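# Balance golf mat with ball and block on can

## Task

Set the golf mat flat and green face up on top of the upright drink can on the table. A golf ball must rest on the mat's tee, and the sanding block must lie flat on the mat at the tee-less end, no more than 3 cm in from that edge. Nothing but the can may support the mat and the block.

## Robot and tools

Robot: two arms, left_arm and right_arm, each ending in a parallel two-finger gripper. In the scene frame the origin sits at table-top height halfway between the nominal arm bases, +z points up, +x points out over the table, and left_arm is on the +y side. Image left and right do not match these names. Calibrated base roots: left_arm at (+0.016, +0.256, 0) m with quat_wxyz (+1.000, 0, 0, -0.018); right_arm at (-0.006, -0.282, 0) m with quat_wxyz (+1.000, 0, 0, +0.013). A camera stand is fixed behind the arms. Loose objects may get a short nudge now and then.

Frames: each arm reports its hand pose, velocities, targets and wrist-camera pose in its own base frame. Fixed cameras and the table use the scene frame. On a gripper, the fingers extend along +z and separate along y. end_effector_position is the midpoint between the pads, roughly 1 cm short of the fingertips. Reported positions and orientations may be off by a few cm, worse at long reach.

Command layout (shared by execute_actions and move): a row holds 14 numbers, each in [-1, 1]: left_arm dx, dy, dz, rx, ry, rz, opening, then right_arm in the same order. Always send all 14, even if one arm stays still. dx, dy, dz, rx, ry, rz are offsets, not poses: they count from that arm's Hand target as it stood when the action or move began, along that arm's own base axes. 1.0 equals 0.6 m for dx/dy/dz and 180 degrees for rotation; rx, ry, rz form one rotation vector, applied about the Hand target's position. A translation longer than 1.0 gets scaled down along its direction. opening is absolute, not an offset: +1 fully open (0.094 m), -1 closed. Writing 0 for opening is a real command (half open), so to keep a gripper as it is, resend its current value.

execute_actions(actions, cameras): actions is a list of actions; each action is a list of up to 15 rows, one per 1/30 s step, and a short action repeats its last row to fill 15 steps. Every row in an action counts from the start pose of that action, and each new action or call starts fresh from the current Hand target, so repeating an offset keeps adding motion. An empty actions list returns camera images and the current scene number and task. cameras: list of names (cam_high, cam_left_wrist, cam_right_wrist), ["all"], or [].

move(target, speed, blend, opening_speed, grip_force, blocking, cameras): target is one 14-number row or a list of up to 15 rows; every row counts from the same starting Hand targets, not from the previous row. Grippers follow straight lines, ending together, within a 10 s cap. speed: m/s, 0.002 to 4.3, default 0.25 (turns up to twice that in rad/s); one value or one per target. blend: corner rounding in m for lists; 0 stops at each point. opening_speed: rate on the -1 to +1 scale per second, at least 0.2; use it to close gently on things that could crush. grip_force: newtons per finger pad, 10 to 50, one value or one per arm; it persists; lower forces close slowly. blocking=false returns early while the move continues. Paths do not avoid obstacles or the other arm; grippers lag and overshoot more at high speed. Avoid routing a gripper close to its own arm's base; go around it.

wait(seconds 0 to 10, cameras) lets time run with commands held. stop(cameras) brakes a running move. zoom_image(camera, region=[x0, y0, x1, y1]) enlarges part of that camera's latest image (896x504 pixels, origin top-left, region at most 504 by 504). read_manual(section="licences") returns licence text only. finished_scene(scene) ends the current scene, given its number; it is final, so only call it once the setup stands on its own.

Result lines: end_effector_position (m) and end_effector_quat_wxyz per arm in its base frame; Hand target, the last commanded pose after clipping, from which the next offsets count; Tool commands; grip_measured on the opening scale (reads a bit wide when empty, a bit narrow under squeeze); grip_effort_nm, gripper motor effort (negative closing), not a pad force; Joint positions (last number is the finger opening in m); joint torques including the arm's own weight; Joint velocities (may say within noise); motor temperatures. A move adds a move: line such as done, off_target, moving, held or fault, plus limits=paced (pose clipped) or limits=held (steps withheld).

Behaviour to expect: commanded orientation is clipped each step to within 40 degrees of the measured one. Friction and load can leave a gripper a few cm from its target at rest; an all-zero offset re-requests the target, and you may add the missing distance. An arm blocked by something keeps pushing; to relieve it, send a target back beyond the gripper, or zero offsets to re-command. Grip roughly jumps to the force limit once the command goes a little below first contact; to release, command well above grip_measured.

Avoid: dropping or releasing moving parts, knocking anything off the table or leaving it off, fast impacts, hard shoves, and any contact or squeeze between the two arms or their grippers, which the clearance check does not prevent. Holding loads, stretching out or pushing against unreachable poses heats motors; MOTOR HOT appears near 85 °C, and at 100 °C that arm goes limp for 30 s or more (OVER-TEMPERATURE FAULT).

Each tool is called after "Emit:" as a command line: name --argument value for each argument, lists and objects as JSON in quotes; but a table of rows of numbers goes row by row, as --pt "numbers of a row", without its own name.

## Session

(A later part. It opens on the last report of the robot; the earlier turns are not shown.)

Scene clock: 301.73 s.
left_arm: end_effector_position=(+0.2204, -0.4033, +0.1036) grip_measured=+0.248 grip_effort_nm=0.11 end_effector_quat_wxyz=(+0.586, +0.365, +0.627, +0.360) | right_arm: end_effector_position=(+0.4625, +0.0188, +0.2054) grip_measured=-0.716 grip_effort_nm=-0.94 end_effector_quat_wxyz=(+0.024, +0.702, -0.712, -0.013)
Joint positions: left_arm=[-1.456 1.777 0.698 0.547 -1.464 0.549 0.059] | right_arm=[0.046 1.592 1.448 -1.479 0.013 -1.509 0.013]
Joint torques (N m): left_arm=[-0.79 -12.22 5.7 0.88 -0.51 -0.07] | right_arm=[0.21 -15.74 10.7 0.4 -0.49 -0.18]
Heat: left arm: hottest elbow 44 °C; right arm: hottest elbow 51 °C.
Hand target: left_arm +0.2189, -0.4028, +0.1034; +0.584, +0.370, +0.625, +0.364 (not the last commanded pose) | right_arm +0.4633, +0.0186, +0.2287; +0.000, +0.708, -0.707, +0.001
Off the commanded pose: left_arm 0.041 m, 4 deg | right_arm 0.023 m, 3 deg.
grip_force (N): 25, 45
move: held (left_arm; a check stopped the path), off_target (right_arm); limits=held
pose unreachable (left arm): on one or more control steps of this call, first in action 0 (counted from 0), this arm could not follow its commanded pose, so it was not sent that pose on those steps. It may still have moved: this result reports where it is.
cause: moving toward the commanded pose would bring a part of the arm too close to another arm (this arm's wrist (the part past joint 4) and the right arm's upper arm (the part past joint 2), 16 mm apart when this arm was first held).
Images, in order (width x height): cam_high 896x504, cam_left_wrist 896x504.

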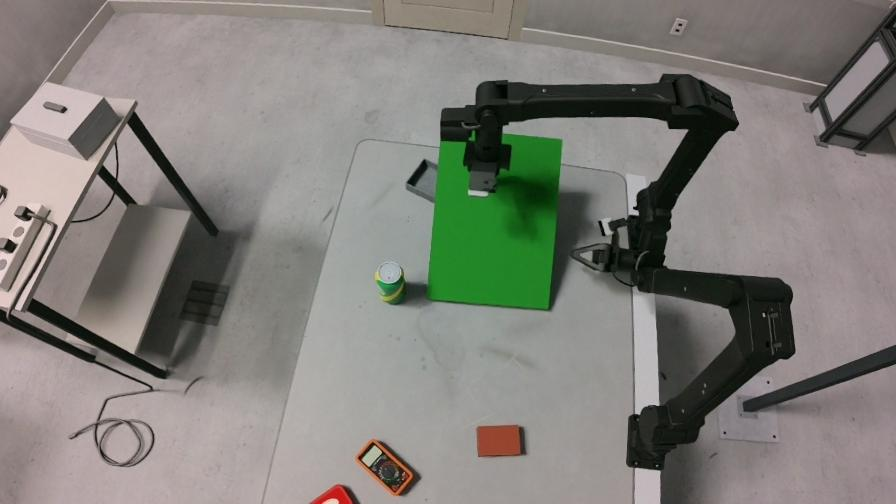

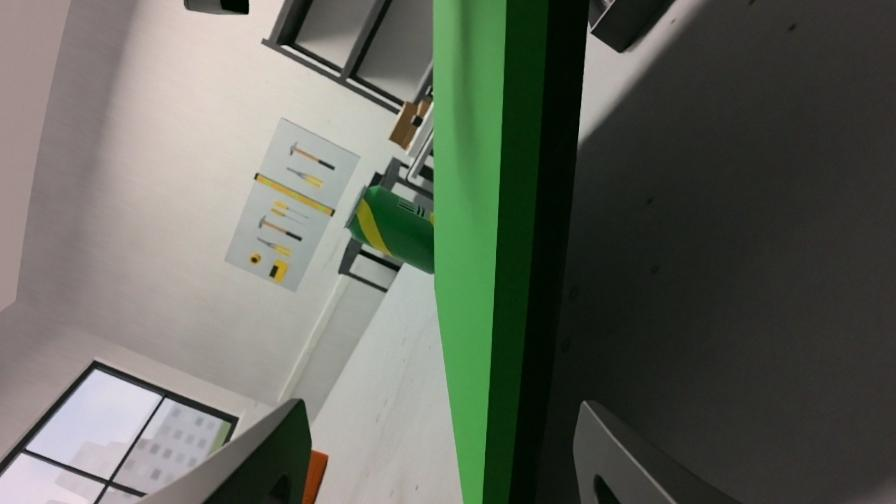

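Emit:
move --pt "0.06 0 0 0 0 0 0.25 0 0 0 0 0 0 -1" --pt "0.065 -0.014 -0.052 0 0 0 0.25 0 0 0 0 0 0 -1" --speed 0.1 --blend '[0.01,0]' --cameras '["cam_left_wrist"]'

Scene clock: 308.40 s.
left_arm: end_effector_position=(+0.2522, -0.4058, +0.0738) grip_measured=+0.248 grip_effort_nm=0.11 end_effector_quat_wxyz=(+0.583, +0.373, +0.625, +0.362) | right_arm: end_effector_position=(+0.4625, +0.0188, +0.2054) grip_measured=-0.716 grip_effort_nm=-0.95 end_effector_quat_wxyz=(+0.024, +0.702, -0.712, -0.013)
Joint positions: left_arm=[-1.38 1.907 0.698 0.879 -1.387 0.769 0.059] | right_arm=[0.046 1.592 1.448 -1.479 0.013 -1.509 0.013]
Joint torques (N m): left_arm=[-0.09 -11.05 6.35 2 -0.18 -0.05] | right_arm=[-0.09 -15.62 10.62 0.5 -0.52 -0.22]
Heat: left arm: hottest elbow 44 °C; right arm: hottest elbow 51 °C.
Hand target: left_arm +0.2579, -0.4112, +0.0722; +0.584, +0.370, +0.625, +0.364 | right_arm +0.4633, +0.0186, +0.2287; +0.000, +0.708, -0.707, +0.001
Off the commanded pose: left_arm 0.008 m, 0 deg | right_arm 0.023 m, 3 deg.
grip_force (N): 25, 45
move: off_target (right_arm)
Images, in order (width x height): cam_left_wrist 896x504.

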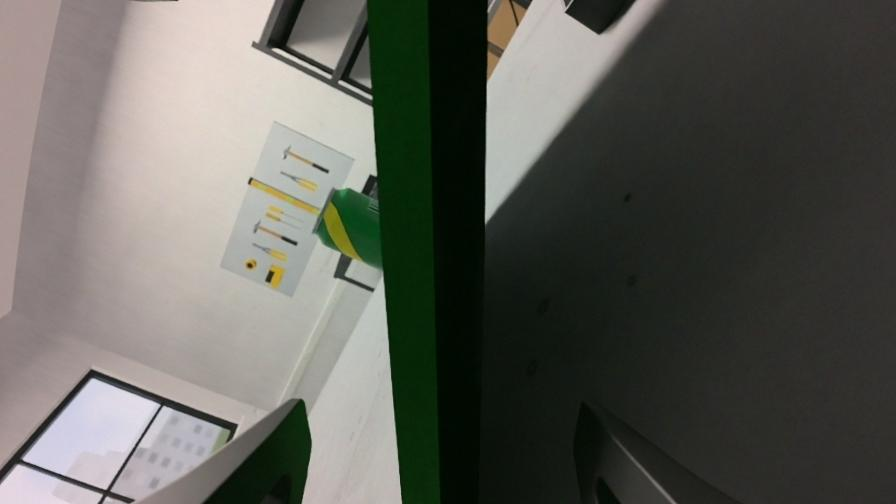

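Emit:
move --target '[0.087,0,0.0,0,0,0,0.25, 0,0,0,0,0,0,-1]' --speed 0.1 --cameras '["cam_left_wrist"]'

Scene clock: 311.90 s.
left_arm: end_effector_position=(+0.3037, -0.4036, +0.0723) grip_measured=+0.248 grip_effort_nm=0.11 end_effector_quat_wxyz=(+0.580, +0.375, +0.625, +0.363) | right_arm: end_effector_position=(+0.4625, +0.0188, +0.2054) grip_measured=-0.716 grip_effort_nm=-0.95 end_effector_quat_wxyz=(+0.024, +0.702, -0.712, -0.013)
Joint positions: left_arm=[-1.26 1.946 0.725 1.008 -1.273 0.896 0.059] | right_arm=[0.046 1.592 1.448 -1.479 0.013 -1.509 0.013]
Joint torques (N m): left_arm=[-0.09 -11.46 6.83 2.02 -0.07 -0.01] | right_arm=[-0.09 -15.56 10.69 0.43 -0.5 -0.19]
Heat: left arm: hottest elbow 44 °C; right arm: hottest elbow 51 °C.
Hand target: left_arm +0.3101, -0.4113, +0.0723; +0.584, +0.370, +0.625, +0.363 | right_arm +0.4633, +0.0186, +0.2287; +0.000, +0.708, -0.707, +0.001
Off the commanded pose: left_arm 0.010 m, 1 deg | right_arm 0.023 m, 3 deg.
grip_force (N): 25, 45
move: off_target (right_arm)
Images, in order (width x height): cam_left_wrist 896x504.

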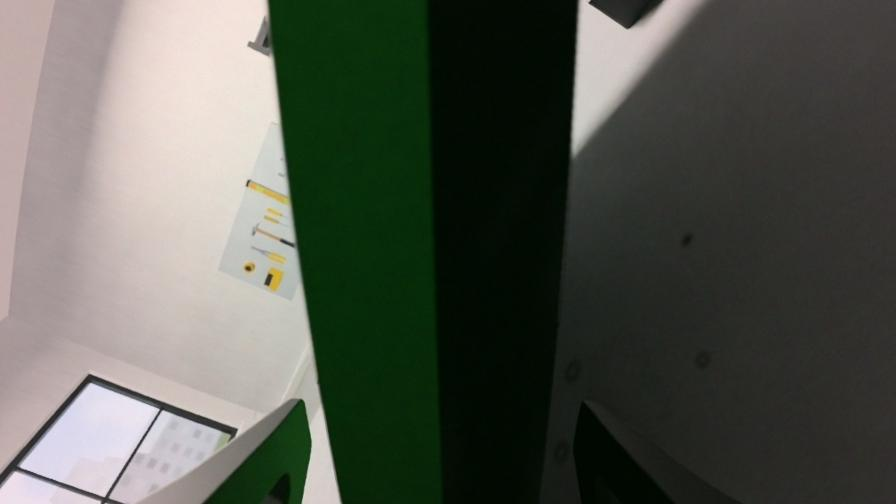

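Emit:
move --target '[0,0,0.0,0,0,0,-0.7, 0,0,0,0,0,0,-1]' --grip_force '[50,50]' --opening_speed 0.4 --cameras '["cam_left_wrist"]'

Scene clock: 318.47 s.
left_arm: end_effector_position=(+0.3039, -0.4030, +0.0744) grip_measured=-0.571 grip_effort_nm=-1.00 end_effector_quat_wxyz=(+0.583, +0.368, +0.626, +0.363) | right_arm: end_effector_position=(+0.4631, +0.0186, +0.2053) grip_measured=-0.723 grip_effort_nm=-1.04 end_effector_quat_wxyz=(+0.023, +0.702, -0.712, -0.012)
Joint positions: left_arm=[-1.26 1.947 0.726 1.025 -1.279 0.899 0.02] | right_arm=[0.046 1.592 1.448 -1.477 0.013 -1.51 0.013]
Joint torques (N m): left_arm=[0.21 -11.05 6.82 1.59 0.25 0.01] | right_arm=[0.09 -15.03 10.71 0.27 -0.53 -0.21]
Heat: left arm: hottest elbow 44 °C; right arm: hottest elbow 51 °C.
Hand target: left_arm +0.3101, -0.4113, +0.0722; +0.584, +0.370, +0.625, +0.363 | right_arm +0.4633, +0.0185, +0.2287; +0.000, +0.707, -0.707, +0.001
Off the commanded pose: left_arm 0.010 m, 0 deg | right_arm 0.023 m, 3 deg.
move: off_target (right_arm)
Images, in order (width x height): cam_left_wrist 896x504.

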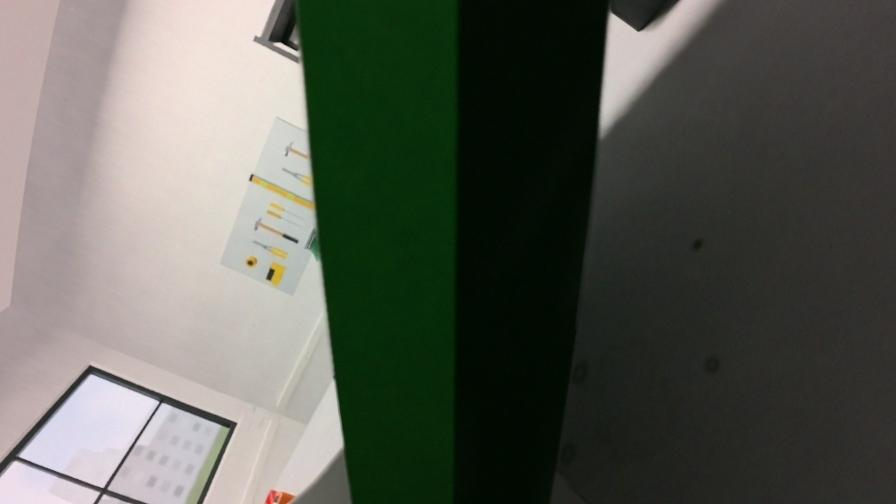

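Emit:
move --pt "0 0.057 0.072 0.083 0 0 -0.7 0 0 0.017 0 0 0 -1" --pt "-0.003 0.09 0.157 0.167 0 0 -0.7 0 0 0.034 0 0 0 -1" --speed 0.05 --blend '[0.02,0]' --cameras '["all"]'

Scene clock: 333.37 s.
left_arm: end_effector_position=(+0.3010, -0.3598, +0.1591) grip_measured=-0.583 grip_effort_nm=-1.03 end_effector_quat_wxyz=(+0.478, +0.504, +0.517, +0.500) | right_arm: end_effector_position=(+0.4578, +0.0160, +0.2163) grip_measured=-0.723 grip_effort_nm=-1.04 end_effector_quat_wxyz=(+0.023, +0.700, -0.713, -0.013)
Joint positions: left_arm=[-1.235 1.639 0.615 0.88 -1.267 1.443 0.02] | right_arm=[0.04 1.576 1.459 -1.506 0.012 -1.512 0.013]
Joint torques (N m): left_arm=[0.91 -11.28 7.04 1.22 0.1 0.32] | right_arm=[0.32 -14.74 13.96 -0.61 -0.46 -0.19]
Heat: left arm: hottest elbow 44 °C; right arm: hottest elbow 51 °C.
Hand target: left_arm +0.3083, -0.3573, +0.1665; +0.468, +0.509, +0.509, +0.513 | right_arm +0.4633, +0.0186, +0.2491; +0.000, +0.708, -0.707, +0.001
Off the commanded pose: left_arm 0.011 m, 2 deg | right_arm 0.033 m, 3 deg.
move: off_target (left_arm, right_arm)

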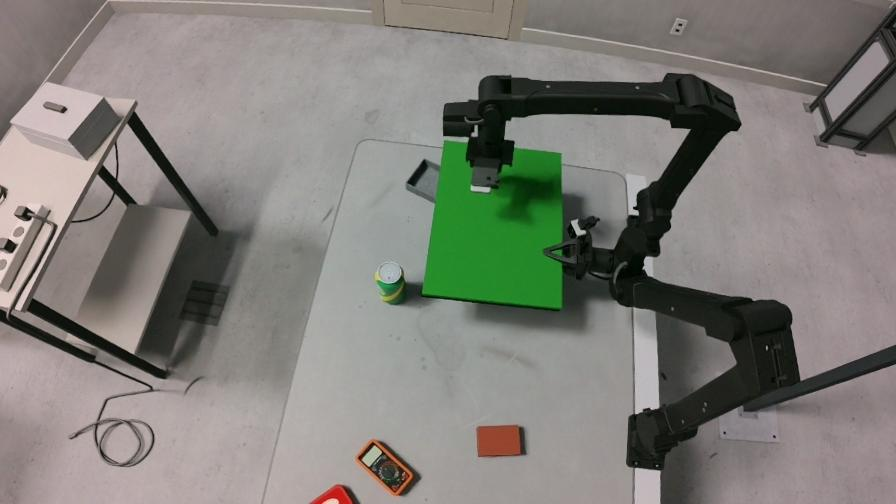

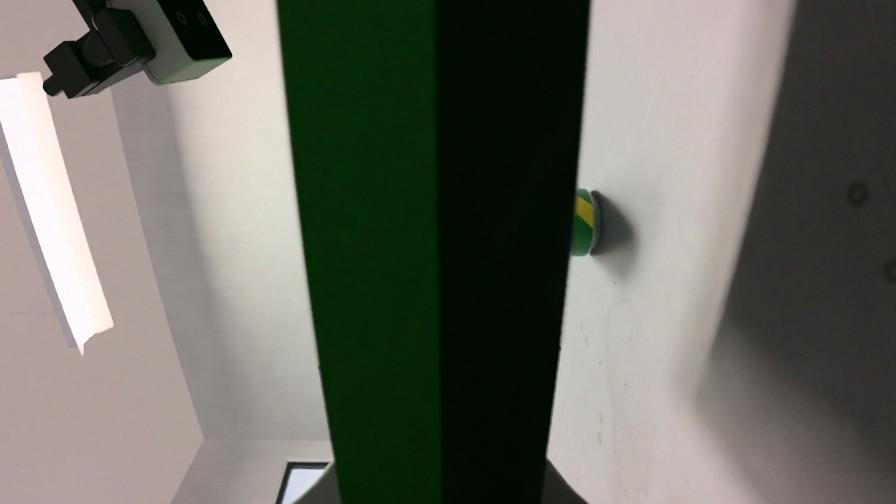

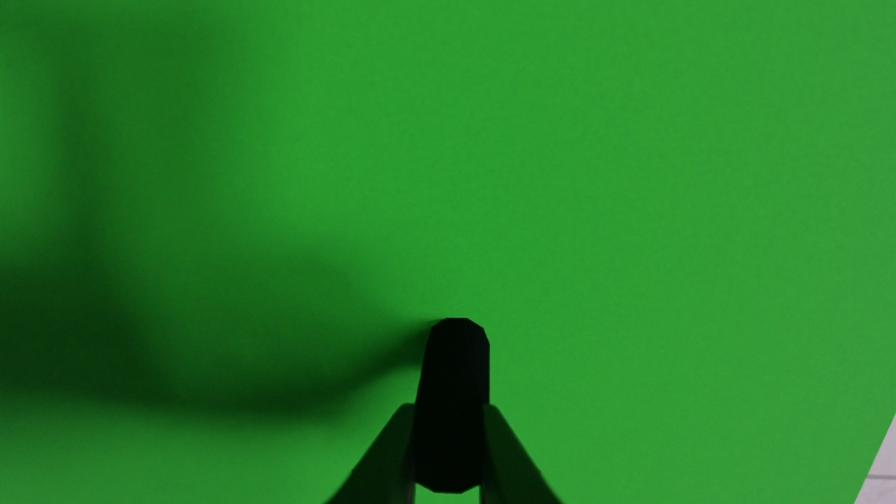

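Emit:
move --pt "0.342 0.217 -0.008 0 0 0 -0.7 0.3545 0.195 -0.008 0 0 0 -1" --speed 0.08 --cameras '["all"]'

Scene clock: 349.33 s.
left_arm: end_effector_position=(+0.4994, -0.2276, +0.1505) grip_measured=-0.583 grip_effort_nm=-1.03 end_effector_quat_wxyz=(+0.470, +0.514, +0.518, +0.496) | right_arm: end_effector_position=(+0.6619, +0.1338, +0.2087) grip_measured=-0.724 grip_effort_nm=-1.04 end_effector_quat_wxyz=(-0.009, +0.709, -0.705, +0.004)
Joint positions: left_arm=[-0.62 1.691 0.647 0.961 -0.65 1.544 0.02] | right_arm=[0.199 2.172 2.309 -1.688 -0.004 -1.377 0.013]
Joint torques (N m): left_arm=[0.79 -10.58 9.37 2.02 -0.16 0.24] | right_arm=[0.5 -21.48 15.98 0.55 0.16 -0.01]
Heat: left arm: hottest elbow 44 °C; right arm: hottest elbow 52 °C.
Hand target: left_arm +0.5135, -0.2270, +0.1616; +0.468, +0.509, +0.509, +0.513 | right_arm +0.6760, +0.1355, +0.2444; +0.000, +0.708, -0.707, +0.001
Off the commanded pose: left_arm 0.018 m, 2 deg | right_arm 0.038 m, 1 deg.
joint sent to its limit (right arm) — joint 4 (wrist pitch), lower limit. The joint targets are off in orientation, not in position.
move: off_target (left_arm, right_arm)

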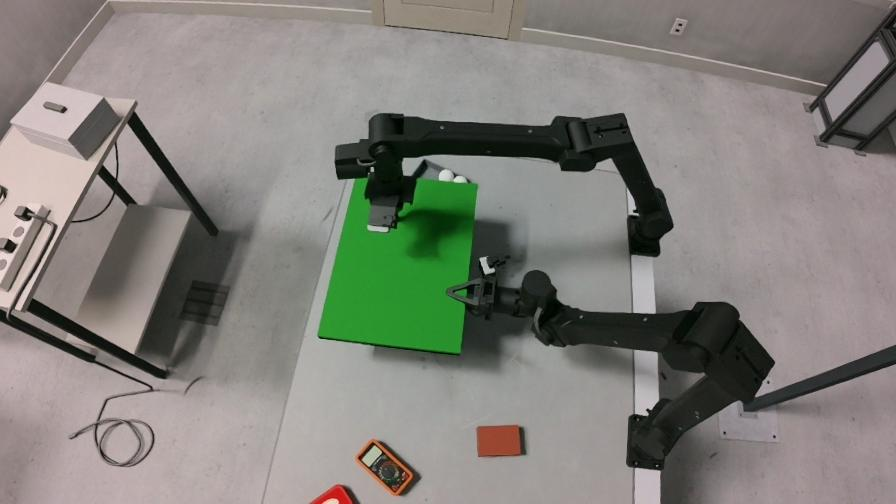

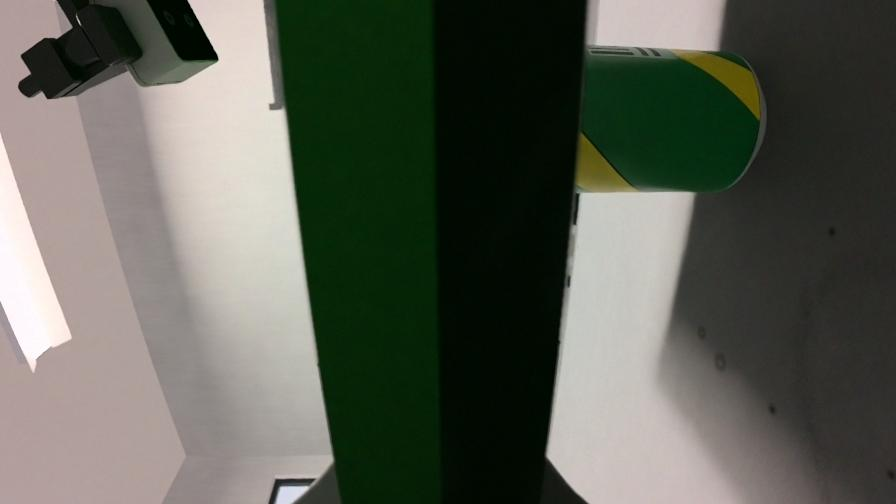

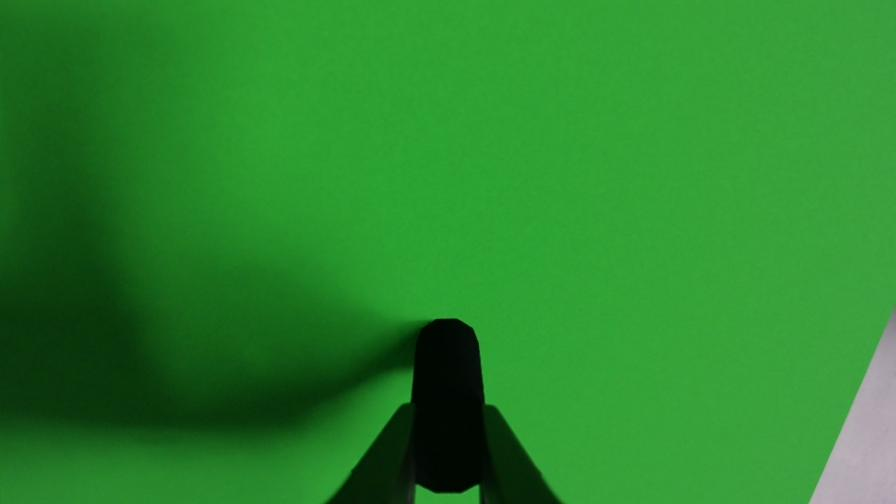

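Emit:
move --pt "0.015 0 -0.005 0 0 0 -0.7 0.015 0 -0.005 0 0 0 -1" --pt "0.015 0 -0.03 0 0 0 -0.7 0.015 0 -0.03 0 0 0 -1" --speed '[0.05,0.03]' --cameras '["cam_left_wrist"]'

Scene clock: 356.00 s.
left_arm: end_effector_position=(+0.5087, -0.2269, +0.1367) grip_measured=-0.583 grip_effort_nm=-1.03 end_effector_quat_wxyz=(+0.471, +0.511, +0.519, +0.497) | right_arm: end_effector_position=(+0.6716, +0.1357, +0.1965) grip_measured=-0.724 grip_effort_nm=-1.04 end_effector_quat_wxyz=(-0.008, +0.709, -0.705, +0.003)
Joint positions: left_arm=[-0.606 1.75 0.664 1.009 -0.64 1.545 0.02] | right_arm=[0.199 2.211 2.345 -1.688 -0.004 -1.377 0.013]
Joint torques (N m): left_arm=[0.91 -9.82 8.87 2.24 -0.04 0.29] | right_arm=[0.09 -21.83 15.45 0.5 0.11 -0.02]
Heat: left arm: hottest elbow 44 °C; right arm: hottest elbow 52 °C.
Hand target: left_arm +0.5225, -0.2272, +0.1436; +0.468, +0.509, +0.509, +0.513 | right_arm +0.6850, +0.1356, +0.2263; +0.000, +0.708, -0.707, +0.001
Off the commanded pose: left_arm 0.016 m, 2 deg | right_arm 0.033 m, 1 deg.
joint sent to its limit (right arm) — joint 4 (wrist pitch), lower limit. The joint targets are off in orientation, not in position.
move: off_target (left_arm, right_arm)
Images, in order (width x height): cam_left_wrist 896x504.

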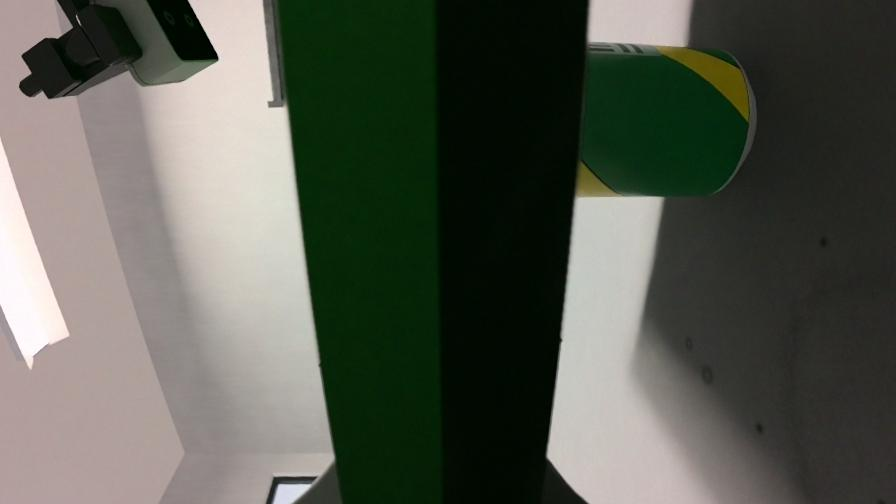

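Emit:
move --pt "0.0 0 -0.01 0 0 0 -0.7 0.0 0 -0.014 0 0 0 -1" --speed 0.02

Emit:
move --pt "0.0 0 -0.01 0 0 0 -0.7 0.0 0 -0.01 0 0 0 -1" --speed 0.02 --cameras '["cam_left_wrist"]'

Scene clock: 364.17 s.
left_arm: end_effector_position=(+0.5090, -0.2272, +0.1346) grip_measured=-0.583 grip_effort_nm=-1.03 end_effector_quat_wxyz=(+0.473, +0.509, +0.517, +0.500) | right_arm: end_effector_position=(+0.6717, +0.1356, +0.1958) grip_measured=-0.724 grip_effort_nm=-1.04 end_effector_quat_wxyz=(-0.007, +0.709, -0.705, +0.003)
Joint positions: left_arm=[-0.606 1.763 0.664 1.033 -0.64 1.551 0.02] | right_arm=[0.199 2.212 2.345 -1.688 -0.003 -1.377 0.013]
Joint torques (N m): left_arm=[0.32 -10.46 8.79 1.76 -0.02 0.2] | right_arm=[0.32 -21.01 15.17 0.54 0.1 -0.02]
Heat: left arm: hottest elbow 45 °C; right arm: hottest elbow 53 °C.
Hand target: left_arm +0.5225, -0.2272, +0.1376; +0.468, +0.509, +0.509, +0.513 | right_arm +0.6850, +0.1355, +0.2180; +0.000, +0.708, -0.707, +0.001
Off the commanded pose: left_arm 0.014 m, 2 deg | right_arm 0.026 m, 1 deg.
joint sent to its limit (right arm) — joint 4 (wrist pitch), lower limit. The joint targets are off in orientation, not in position.
move: off_target (left_arm, right_arm)

Scene clock: 366.20 s.
left_arm: end_effector_position=(+0.5093, -0.2274, +0.1332) grip_measured=-0.583 grip_effort_nm=-1.03 end_effector_quat_wxyz=(+0.476, +0.507, +0.514, +0.502) | right_arm: end_effector_position=(+0.6717, +0.1356, +0.1953) grip_measured=-0.724 grip_effort_nm=-1.04 end_effector_quat_wxyz=(-0.007, +0.709, -0.705, +0.003)
Joint positions: left_arm=[-0.606 1.776 0.664 1.057 -0.64 1.558 0.02] | right_arm=[0.199 2.213 2.345 -1.688 -0.003 -1.377 0.013]
Joint torques (N m): left_arm=[0.62 -8.82 8.55 1.63 0.01 0.14] | right_arm=[0.38 -20.48 15.06 0.54 0.1 0]
Heat: left arm: hottest elbow 45 °C; right arm: hottest elbow 53 °C.
Hand target: left_arm +0.5225, -0.2272, +0.1318; +0.468, +0.509, +0.509, +0.513 | right_arm +0.6850, +0.1356, +0.2119; +0.000, +0.708, -0.707, +0.001
Off the commanded pose: left_arm 0.013 m, 2 deg | right_arm 0.021 m, 1 deg.
joint sent to its limit (right arm) — joint 4 (wrist pitch), lower limit. The joint targets are off in orientation, not in position.
move: off_target (left_arm, right_arm)
Images, in order (width x height): cam_left_wrist 896x504.

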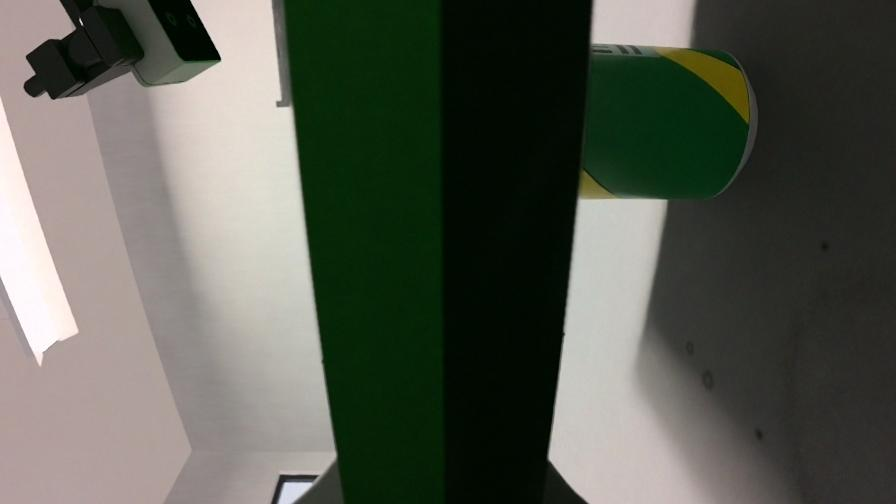

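Emit:
move --pt "0.0 0 0.005 0 0 0 -0.7 0.0 0 -0.025 0 0 0 -1" --speed 0.02 --cameras '["cam_left_wrist","cam_high"]'

Scene clock: 369.73 s.
left_arm: end_effector_position=(+0.5096, -0.2276, +0.1335) grip_measured=-0.583 grip_effort_nm=-1.03 end_effector_quat_wxyz=(+0.474, +0.508, +0.513, +0.503) | right_arm: end_effector_position=(+0.6724, +0.1357, +0.1937) grip_measured=-0.724 grip_effort_nm=-1.04 end_effector_quat_wxyz=(-0.006, +0.709, -0.705, +0.002)
Joint positions: left_arm=[-0.606 1.776 0.665 1.057 -0.64 1.564 0.02] | right_arm=[0.199 2.217 2.347 -1.688 -0.003 -1.377 0.013]
Joint torques (N m): left_arm=[0.91 -10.81 8.47 1.72 0.04 0.1] | right_arm=[0.03 -19.66 14.37 0.57 0.07 -0.02]
Heat: left arm: hottest elbow 45 °C; right arm: hottest elbow 53 °C.
Hand target: left_arm +0.5224, -0.2271, +0.1345; +0.468, +0.509, +0.509, +0.513 | right_arm +0.6850, +0.1355, +0.1970; +0.000, +0.708, -0.707, +0.001
Off the commanded pose: left_arm 0.013 m, 1 deg | right_arm 0.013 m, 1 deg.
joint sent to its limit (right arm) — joint 4 (wrist pitch), lower limit. The joint targets still meet the commanded pose.
move: off_target (left_arm, right_arm)
Images, in order (width x height): cam_high 896x504, cam_left_wrist 896x504.

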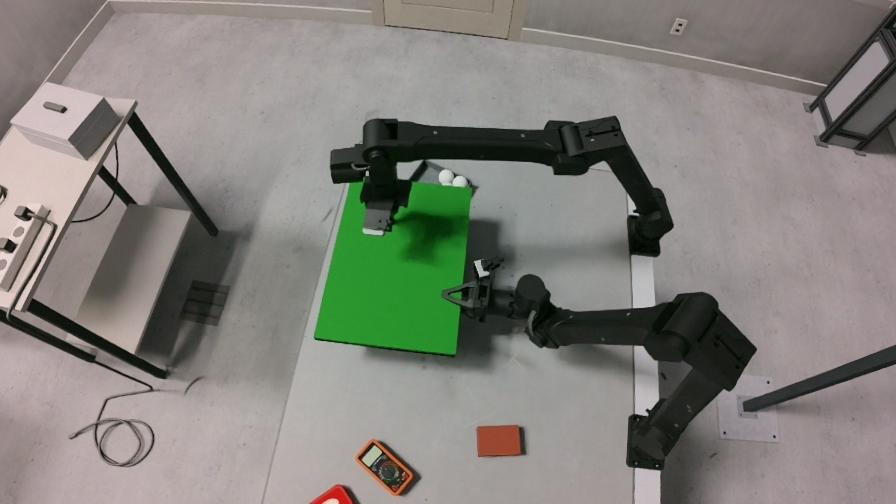

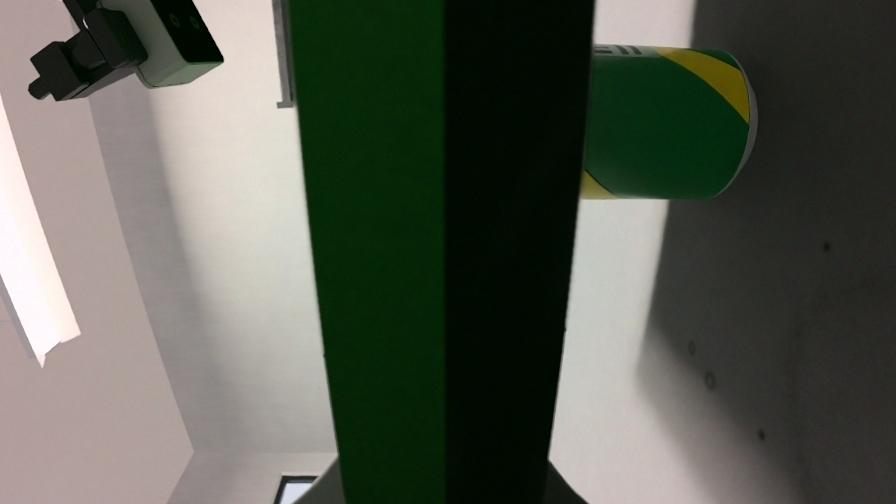

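Emit:
move --pt "0 0 0 0 0 0 -0.15 0 0 0 0 0 0 -1" --pt "-0.16 0 0 0 0 0 -0.15 0 0 0 0 0 0 -1" --speed 0.1 --opening_speed 0.3 --cameras '["all"]'

Scene clock: 378.13 s.
left_arm: end_effector_position=(+0.4308, -0.2243, +0.1307) grip_measured=-0.152 grip_effort_nm=0.11 end_effector_quat_wxyz=(+0.461, +0.511, +0.512, +0.514) | right_arm: end_effector_position=(+0.6735, +0.1359, +0.1945) grip_measured=-0.724 grip_effort_nm=-1.04 end_effector_quat_wxyz=(-0.008, +0.709, -0.705, +0.003)
Joint positions: left_arm=[-0.736 1.684 0.493 1.123 -0.79 1.575 0.04] | right_arm=[0.199 2.219 2.353 -1.688 -0.003 -1.377 0.013]
Joint torques (N m): left_arm=[-1.38 -10.58 4.64 2.11 -0.25 -0.11] | right_arm=[0.21 -19.9 13.9 0.76 0.09 0]
Heat: left arm: hottest elbow 45 °C; right arm: hottest elbow 53 °C.
Hand target: left_arm +0.4265, -0.2271, +0.1347; +0.468, +0.509, +0.509, +0.513 | right_arm +0.6850, +0.1355, +0.1971; +0.000, +0.708, -0.707, +0.001
Off the commanded pose: left_arm 0.007 m, 1 deg | right_arm 0.012 m, 1 deg.
joint sent to its limit (right arm) — joint 4 (wrist pitch), lower limit. The joint targets still meet the commanded pose.
move: off_target (right_arm)

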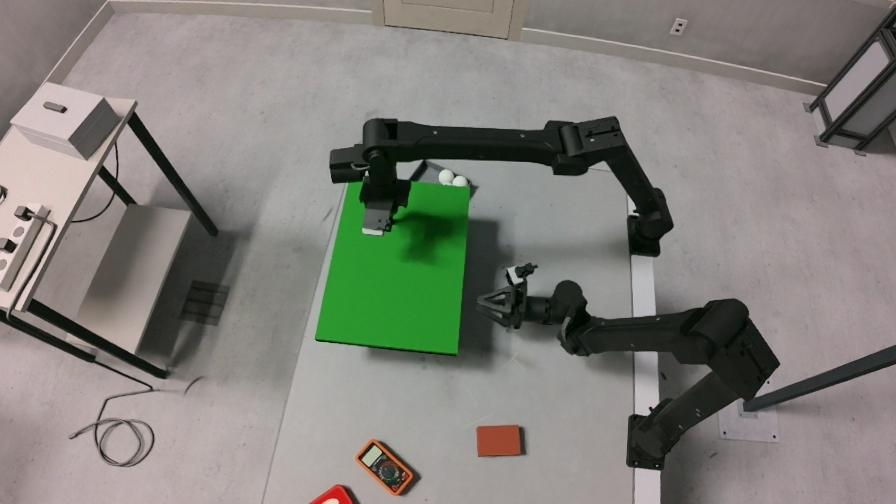

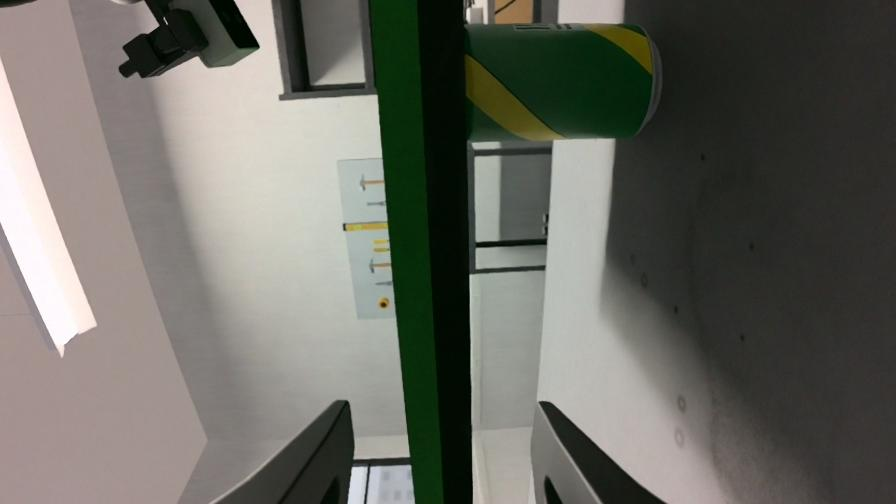

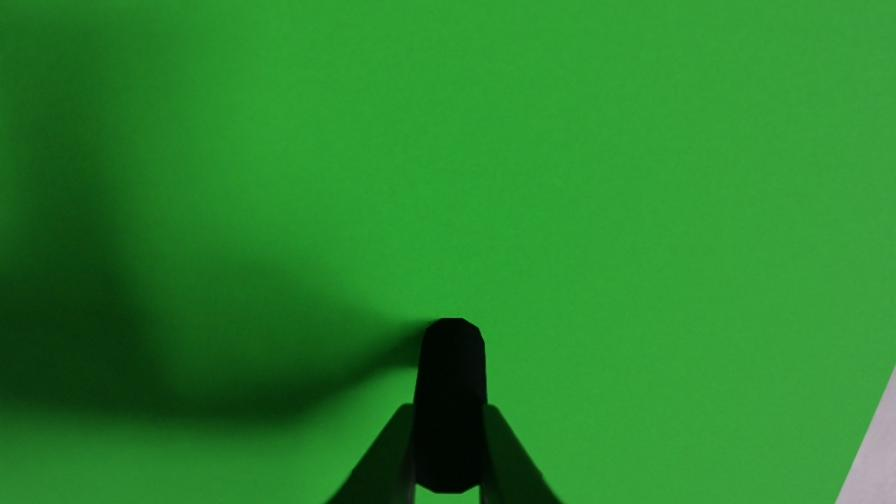

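Emit:
move --pt "-0.2 0.0 0.18 0 0 0 1 0 0 0 0 0 0 -1" --pt "-0.06 0.525 0.18 -0.393 0.359 0.390 1 0 0 0 0 0 0 -1" --speed 0.35 --blend '[0.05,0]' --cameras '["cam_left_wrist","cam_high"]'

Scene clock: 390.87 s.
left_arm: end_effector_position=(+0.3780, +0.0828, +0.2288) grip_measured=+0.998 grip_effort_nm=0.10 end_effector_quat_wxyz=(-0.013, +0.011, +1.000, -0.002) | right_arm: end_effector_position=(+0.6735, +0.1359, +0.1945) grip_measured=-0.724 grip_effort_nm=-1.04 end_effector_quat_wxyz=(-0.008, +0.709, -0.705, +0.003)
Joint positions: left_arm=[0.216 1.371 1.27 -1.495 -0.003 0.238 0.094] | right_arm=[0.199 2.219 2.353 -1.688 -0.003 -1.377 0.013]
Joint torques (N m): left_arm=[0.21 -8.35 13.42 0.05 0.11 -0.19] | right_arm=[0.03 -19.66 13.97 0.61 0.09 -0.03]
Heat: left arm: hottest elbow 45 °C; right arm: hottest elbow 54 °C.
Hand target: left_arm +0.3904, +0.0880, +0.2426; +0.000, +0.001, +1.000, +0.000 | right_arm +0.6850, +0.1355, +0.1971; +0.000, +0.708, -0.707, +0.001
Off the commanded pose: left_arm 0.019 m, 2 deg | right_arm 0.012 m, 1 deg.
joint sent to its limit (right arm) — joint 4 (wrist pitch), lower limit. The joint targets still meet the commanded pose.
move: off_target (left_arm, right_arm)
Images, in order (width x height): cam_high 896x504, cam_left_wrist 896x504.

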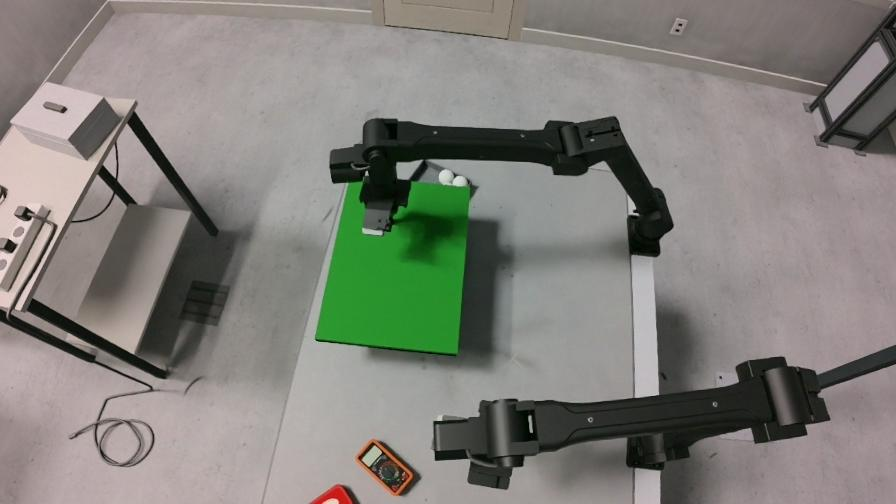

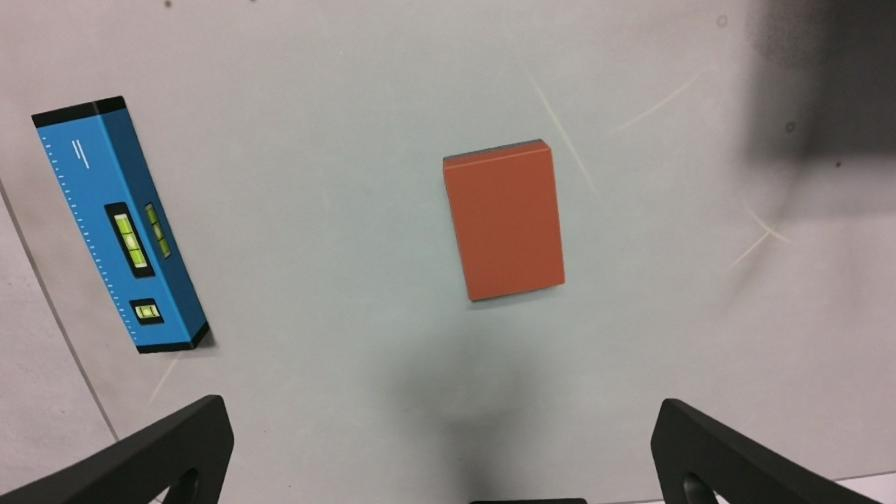

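Emit:
move --pt "-0.06 -0.067 -0.2 0 0 0.053 1 0 0 0 0 0 0 -1" --cameras '["cam_left_wrist"]'

Scene clock: 398.73 s.
left_arm: end_effector_position=(+0.3537, +0.0514, +0.1234) grip_measured=+0.998 grip_effort_nm=0.09 end_effector_quat_wxyz=(-0.005, -0.081, +0.997, -0.002) | right_arm: end_effector_position=(+0.6735, +0.1359, +0.1945) grip_measured=-0.724 grip_effort_nm=-1.04 end_effector_quat_wxyz=(-0.008, +0.709, -0.705, +0.003)
Joint positions: left_arm=[0.147 1.352 0.966 -1.195 0.003 -0.015 0.094] | right_arm=[0.199 2.219 2.353 -1.688 -0.003 -1.377 0.013]
Joint torques (N m): left_arm=[-1.61 -8.94 8.4 0.62 -0.14 -0.16] | right_arm=[0.26 -19.66 13.93 0.59 0.11 0.01]
Heat: left arm: hottest elbow 46 °C; right arm: hottest elbow 54 °C.
Hand target: left_arm +0.3544, +0.0477, +0.1226; +0.000, -0.082, +0.997, +0.000 | right_arm +0.6850, +0.1355, +0.1971; +0.000, +0.708, -0.707, +0.001
Off the commanded pose: left_arm 0.004 m, 1 deg | right_arm 0.012 m, 1 deg.
joint sent to its limit (right arm) — joint 4 (wrist pitch), lower limit. The joint targets still meet the commanded pose.
move: off_target (right_arm)
Images, in order (width x height): cam_left_wrist 896x504.

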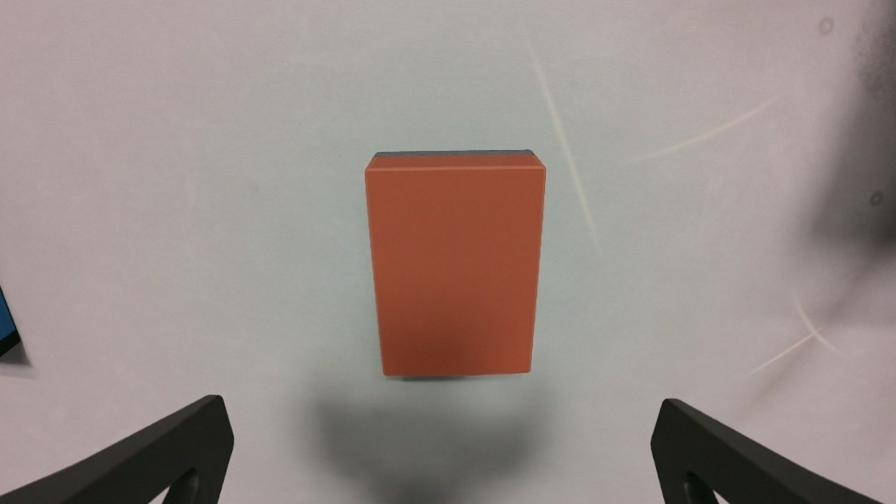

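Emit:
move --pt "-0.014 -0.01 -0.165 0 0 0 1 0 0 0 0 0 0 -1" --pt "-0.014 -0.01 -0.165 0 0 0 0.0 0 0 0 0 0 0 -1" --grip_force '[30,50]' --speed 0.2 --cameras '["cam_left_wrist"]'

Scene clock: 404.80 s.
left_arm: end_effector_position=(+0.3448, +0.0449, +0.0281) grip_measured=+0.373 grip_effort_nm=-0.62 end_effector_quat_wxyz=(+0.001, -0.081, +0.997, -0.001) | right_arm: end_effector_position=(+0.6735, +0.1359, +0.1945) grip_measured=-0.724 grip_effort_nm=-1.04 end_effector_quat_wxyz=(-0.008, +0.709, -0.705, +0.003)
Joint positions: left_arm=[0.132 1.463 0.789 -0.895 0.003 -0.03 0.065] | right_arm=[0.199 2.219 2.353 -1.688 -0.003 -1.377 0.013]
Joint torques (N m): left_arm=[-1.03 -7.41 7.62 0.76 -0.14 -0.2] | right_arm=[0.44 -19.6 13.85 0.58 0.08 0]
Heat: left arm: hottest elbow 46 °C; right arm: hottest elbow 54 °C.
Hand target: left_arm +0.3460, +0.0417, +0.0235; +0.000, -0.082, +0.997, +0.000 | right_arm +0.6850, +0.1355, +0.1971; +0.000, +0.708, -0.707, +0.001
Off the commanded pose: left_arm 0.006 m, 0 deg | right_arm 0.012 m, 1 deg.
joint sent to its limit (right arm) — joint 4 (wrist pitch), lower limit. The joint targets still meet the commanded pose.
grip_force (N): 30, 50
move: off_target (right_arm)
Images, in order (width x height): cam_left_wrist 896x504.

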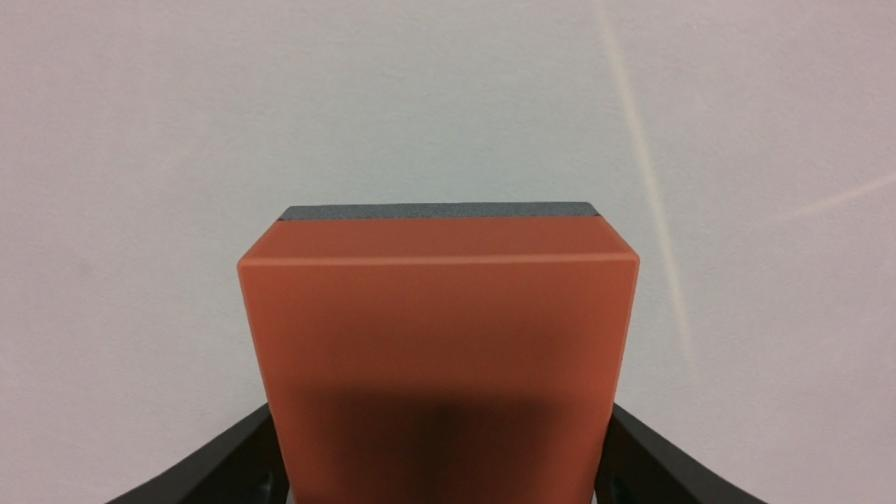

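Emit:
move --pt "0 0 0.35 0 0 0 0.0 0 0 0 0 0 0 -1" --pt "0.498 -0.265 0.35 0 0 -0.042 0.0 0 0 0 0 0 0 -1" --pt "0.498 -0.265 0.31 0 0 -0.042 0.0 0 0 0 0 0 0 -1" --blend '[0.03,0.01,0]' --speed '[0.2,0.25,0.1]' --cameras '["cam_left_wrist","cam_high"]'

Scene clock: 415.17 s.
left_arm: end_effector_position=(+0.6333, -0.1126, +0.1893) grip_measured=+0.372 grip_effort_nm=-0.66 end_effector_quat_wxyz=(-0.022, -0.012, +1.000, +0.003) | right_arm: end_effector_position=(+0.6736, +0.1359, +0.1943) grip_measured=-0.724 grip_effort_nm=-1.04 end_effector_quat_wxyz=(-0.007, +0.709, -0.705, +0.003)
Joint positions: left_arm=[-0.175 2.103 2.142 -1.654 0.003 -0.198 0.064] | right_arm=[0.199 2.219 2.353 -1.688 -0.003 -1.377 0.013]
Joint torques (N m): left_arm=[-1.08 -19.49 14.32 -0.12 -0.15 -0.2] | right_arm=[0.03 -19.9 13.89 0.66 0.07 -0.01]
Heat: left arm: hottest elbow 46 °C; right arm: hottest elbow 54 °C.
Hand target: left_arm +0.6447, -0.1172, +0.2096; +0.000, -0.017, +1.000, +0.000 | right_arm +0.6850, +0.1355, +0.1969; +0.000, +0.708, -0.707, +0.001
Off the commanded pose: left_arm 0.024 m, 3 deg | right_arm 0.012 m, 1 deg.
joint sent to its limit (right arm) — joint 4 (wrist pitch), lower limit. The joint targets still meet the commanded pose.
grip_force (N): 30, 50
move: off_target (left_arm, right_arm)
Images, in order (width x height): cam_high 896x504, cam_left_wrist 896x504.

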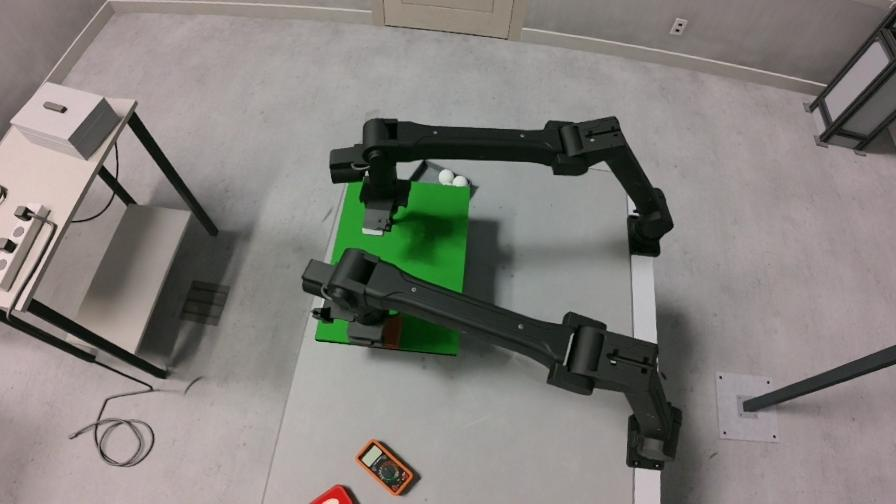

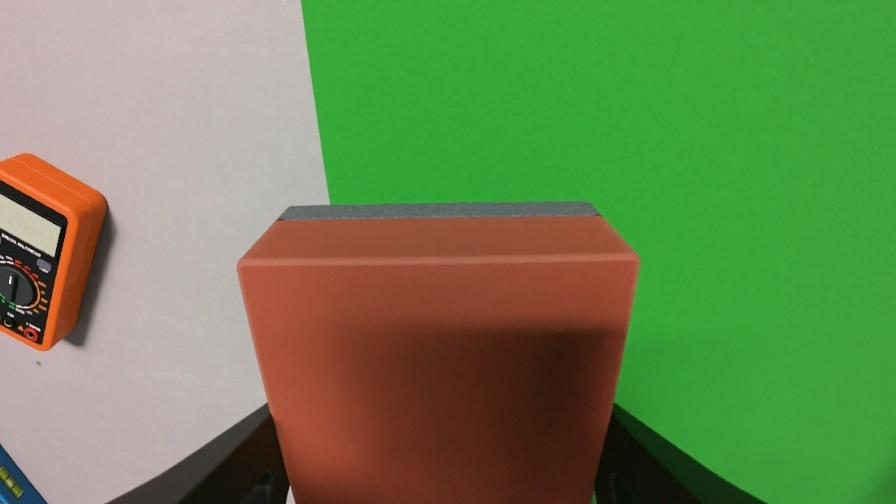

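Emit:
move --pt "0 -0.021 0 0 0 0 0.0 0 0 0 0 0 0 -1" --pt "0 -0.021 -0.018 0 0 0 0.0 0 0 0 0 0 0 -1" --speed '[0.08,0.04]' --cameras '["cam_left_wrist"]'

Scene clock: 422.30 s.
left_arm: end_effector_position=(+0.6348, -0.1221, +0.1947) grip_measured=+0.372 grip_effort_nm=-0.66 end_effector_quat_wxyz=(-0.015, -0.014, +1.000, +0.002) | right_arm: end_effector_position=(+0.6736, +0.1359, +0.1943) grip_measured=-0.724 grip_effort_nm=-1.04 end_effector_quat_wxyz=(-0.007, +0.709, -0.705, +0.003)
Joint positions: left_arm=[-0.189 2.103 2.156 -1.654 0.002 -0.217 0.064] | right_arm=[0.199 2.219 2.353 -1.688 -0.003 -1.377 0.013]
Joint torques (N m): left_arm=[-1.2 -19.08 12.16 0.55 -0.14 -0.18] | right_arm=[-0.21 -19.66 13.96 0.57 0.1 0]
Motor temperatures (°C): left_arm=[38 39 47 37 38 36 38] | right_arm=[40 47 54 39 39 39 41]
Heat: left arm: hottest elbow 47 °C; right arm: hottest elbow 54 °C.
Hand target: left_arm +0.6449, -0.1297, +0.1989; +0.000, -0.017, +1.000, +0.000 | right_arm +0.6850, +0.1355, +0.1969; +0.000, +0.708, -0.707, +0.001
Off the commanded pose: left_arm 0.013 m, 2 deg | right_arm 0.012 m, 1 deg.
joint sent to its limit (right arm) — joint 4 (wrist pitch), lower limit. The joint targets still meet the commanded pose.
grip_force (N): 30, 50
move: off_target (left_arm, right_arm)
Images, in order (width x height): cam_left_wrist 896x504.

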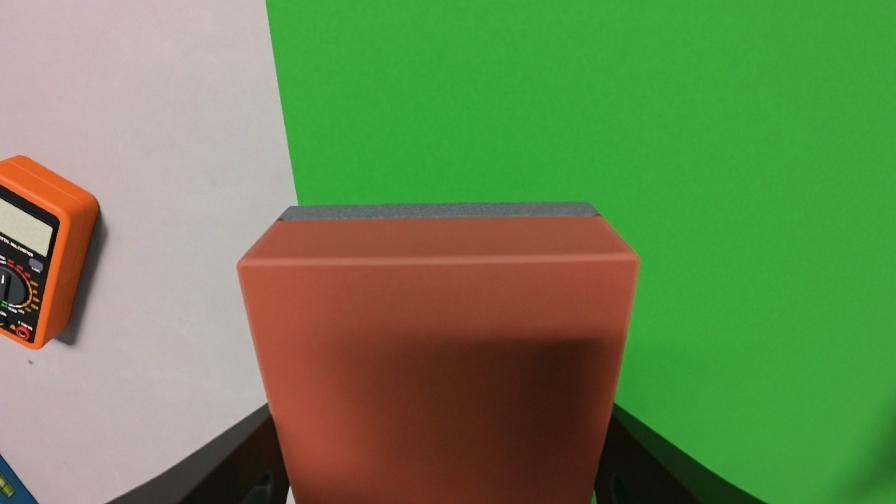

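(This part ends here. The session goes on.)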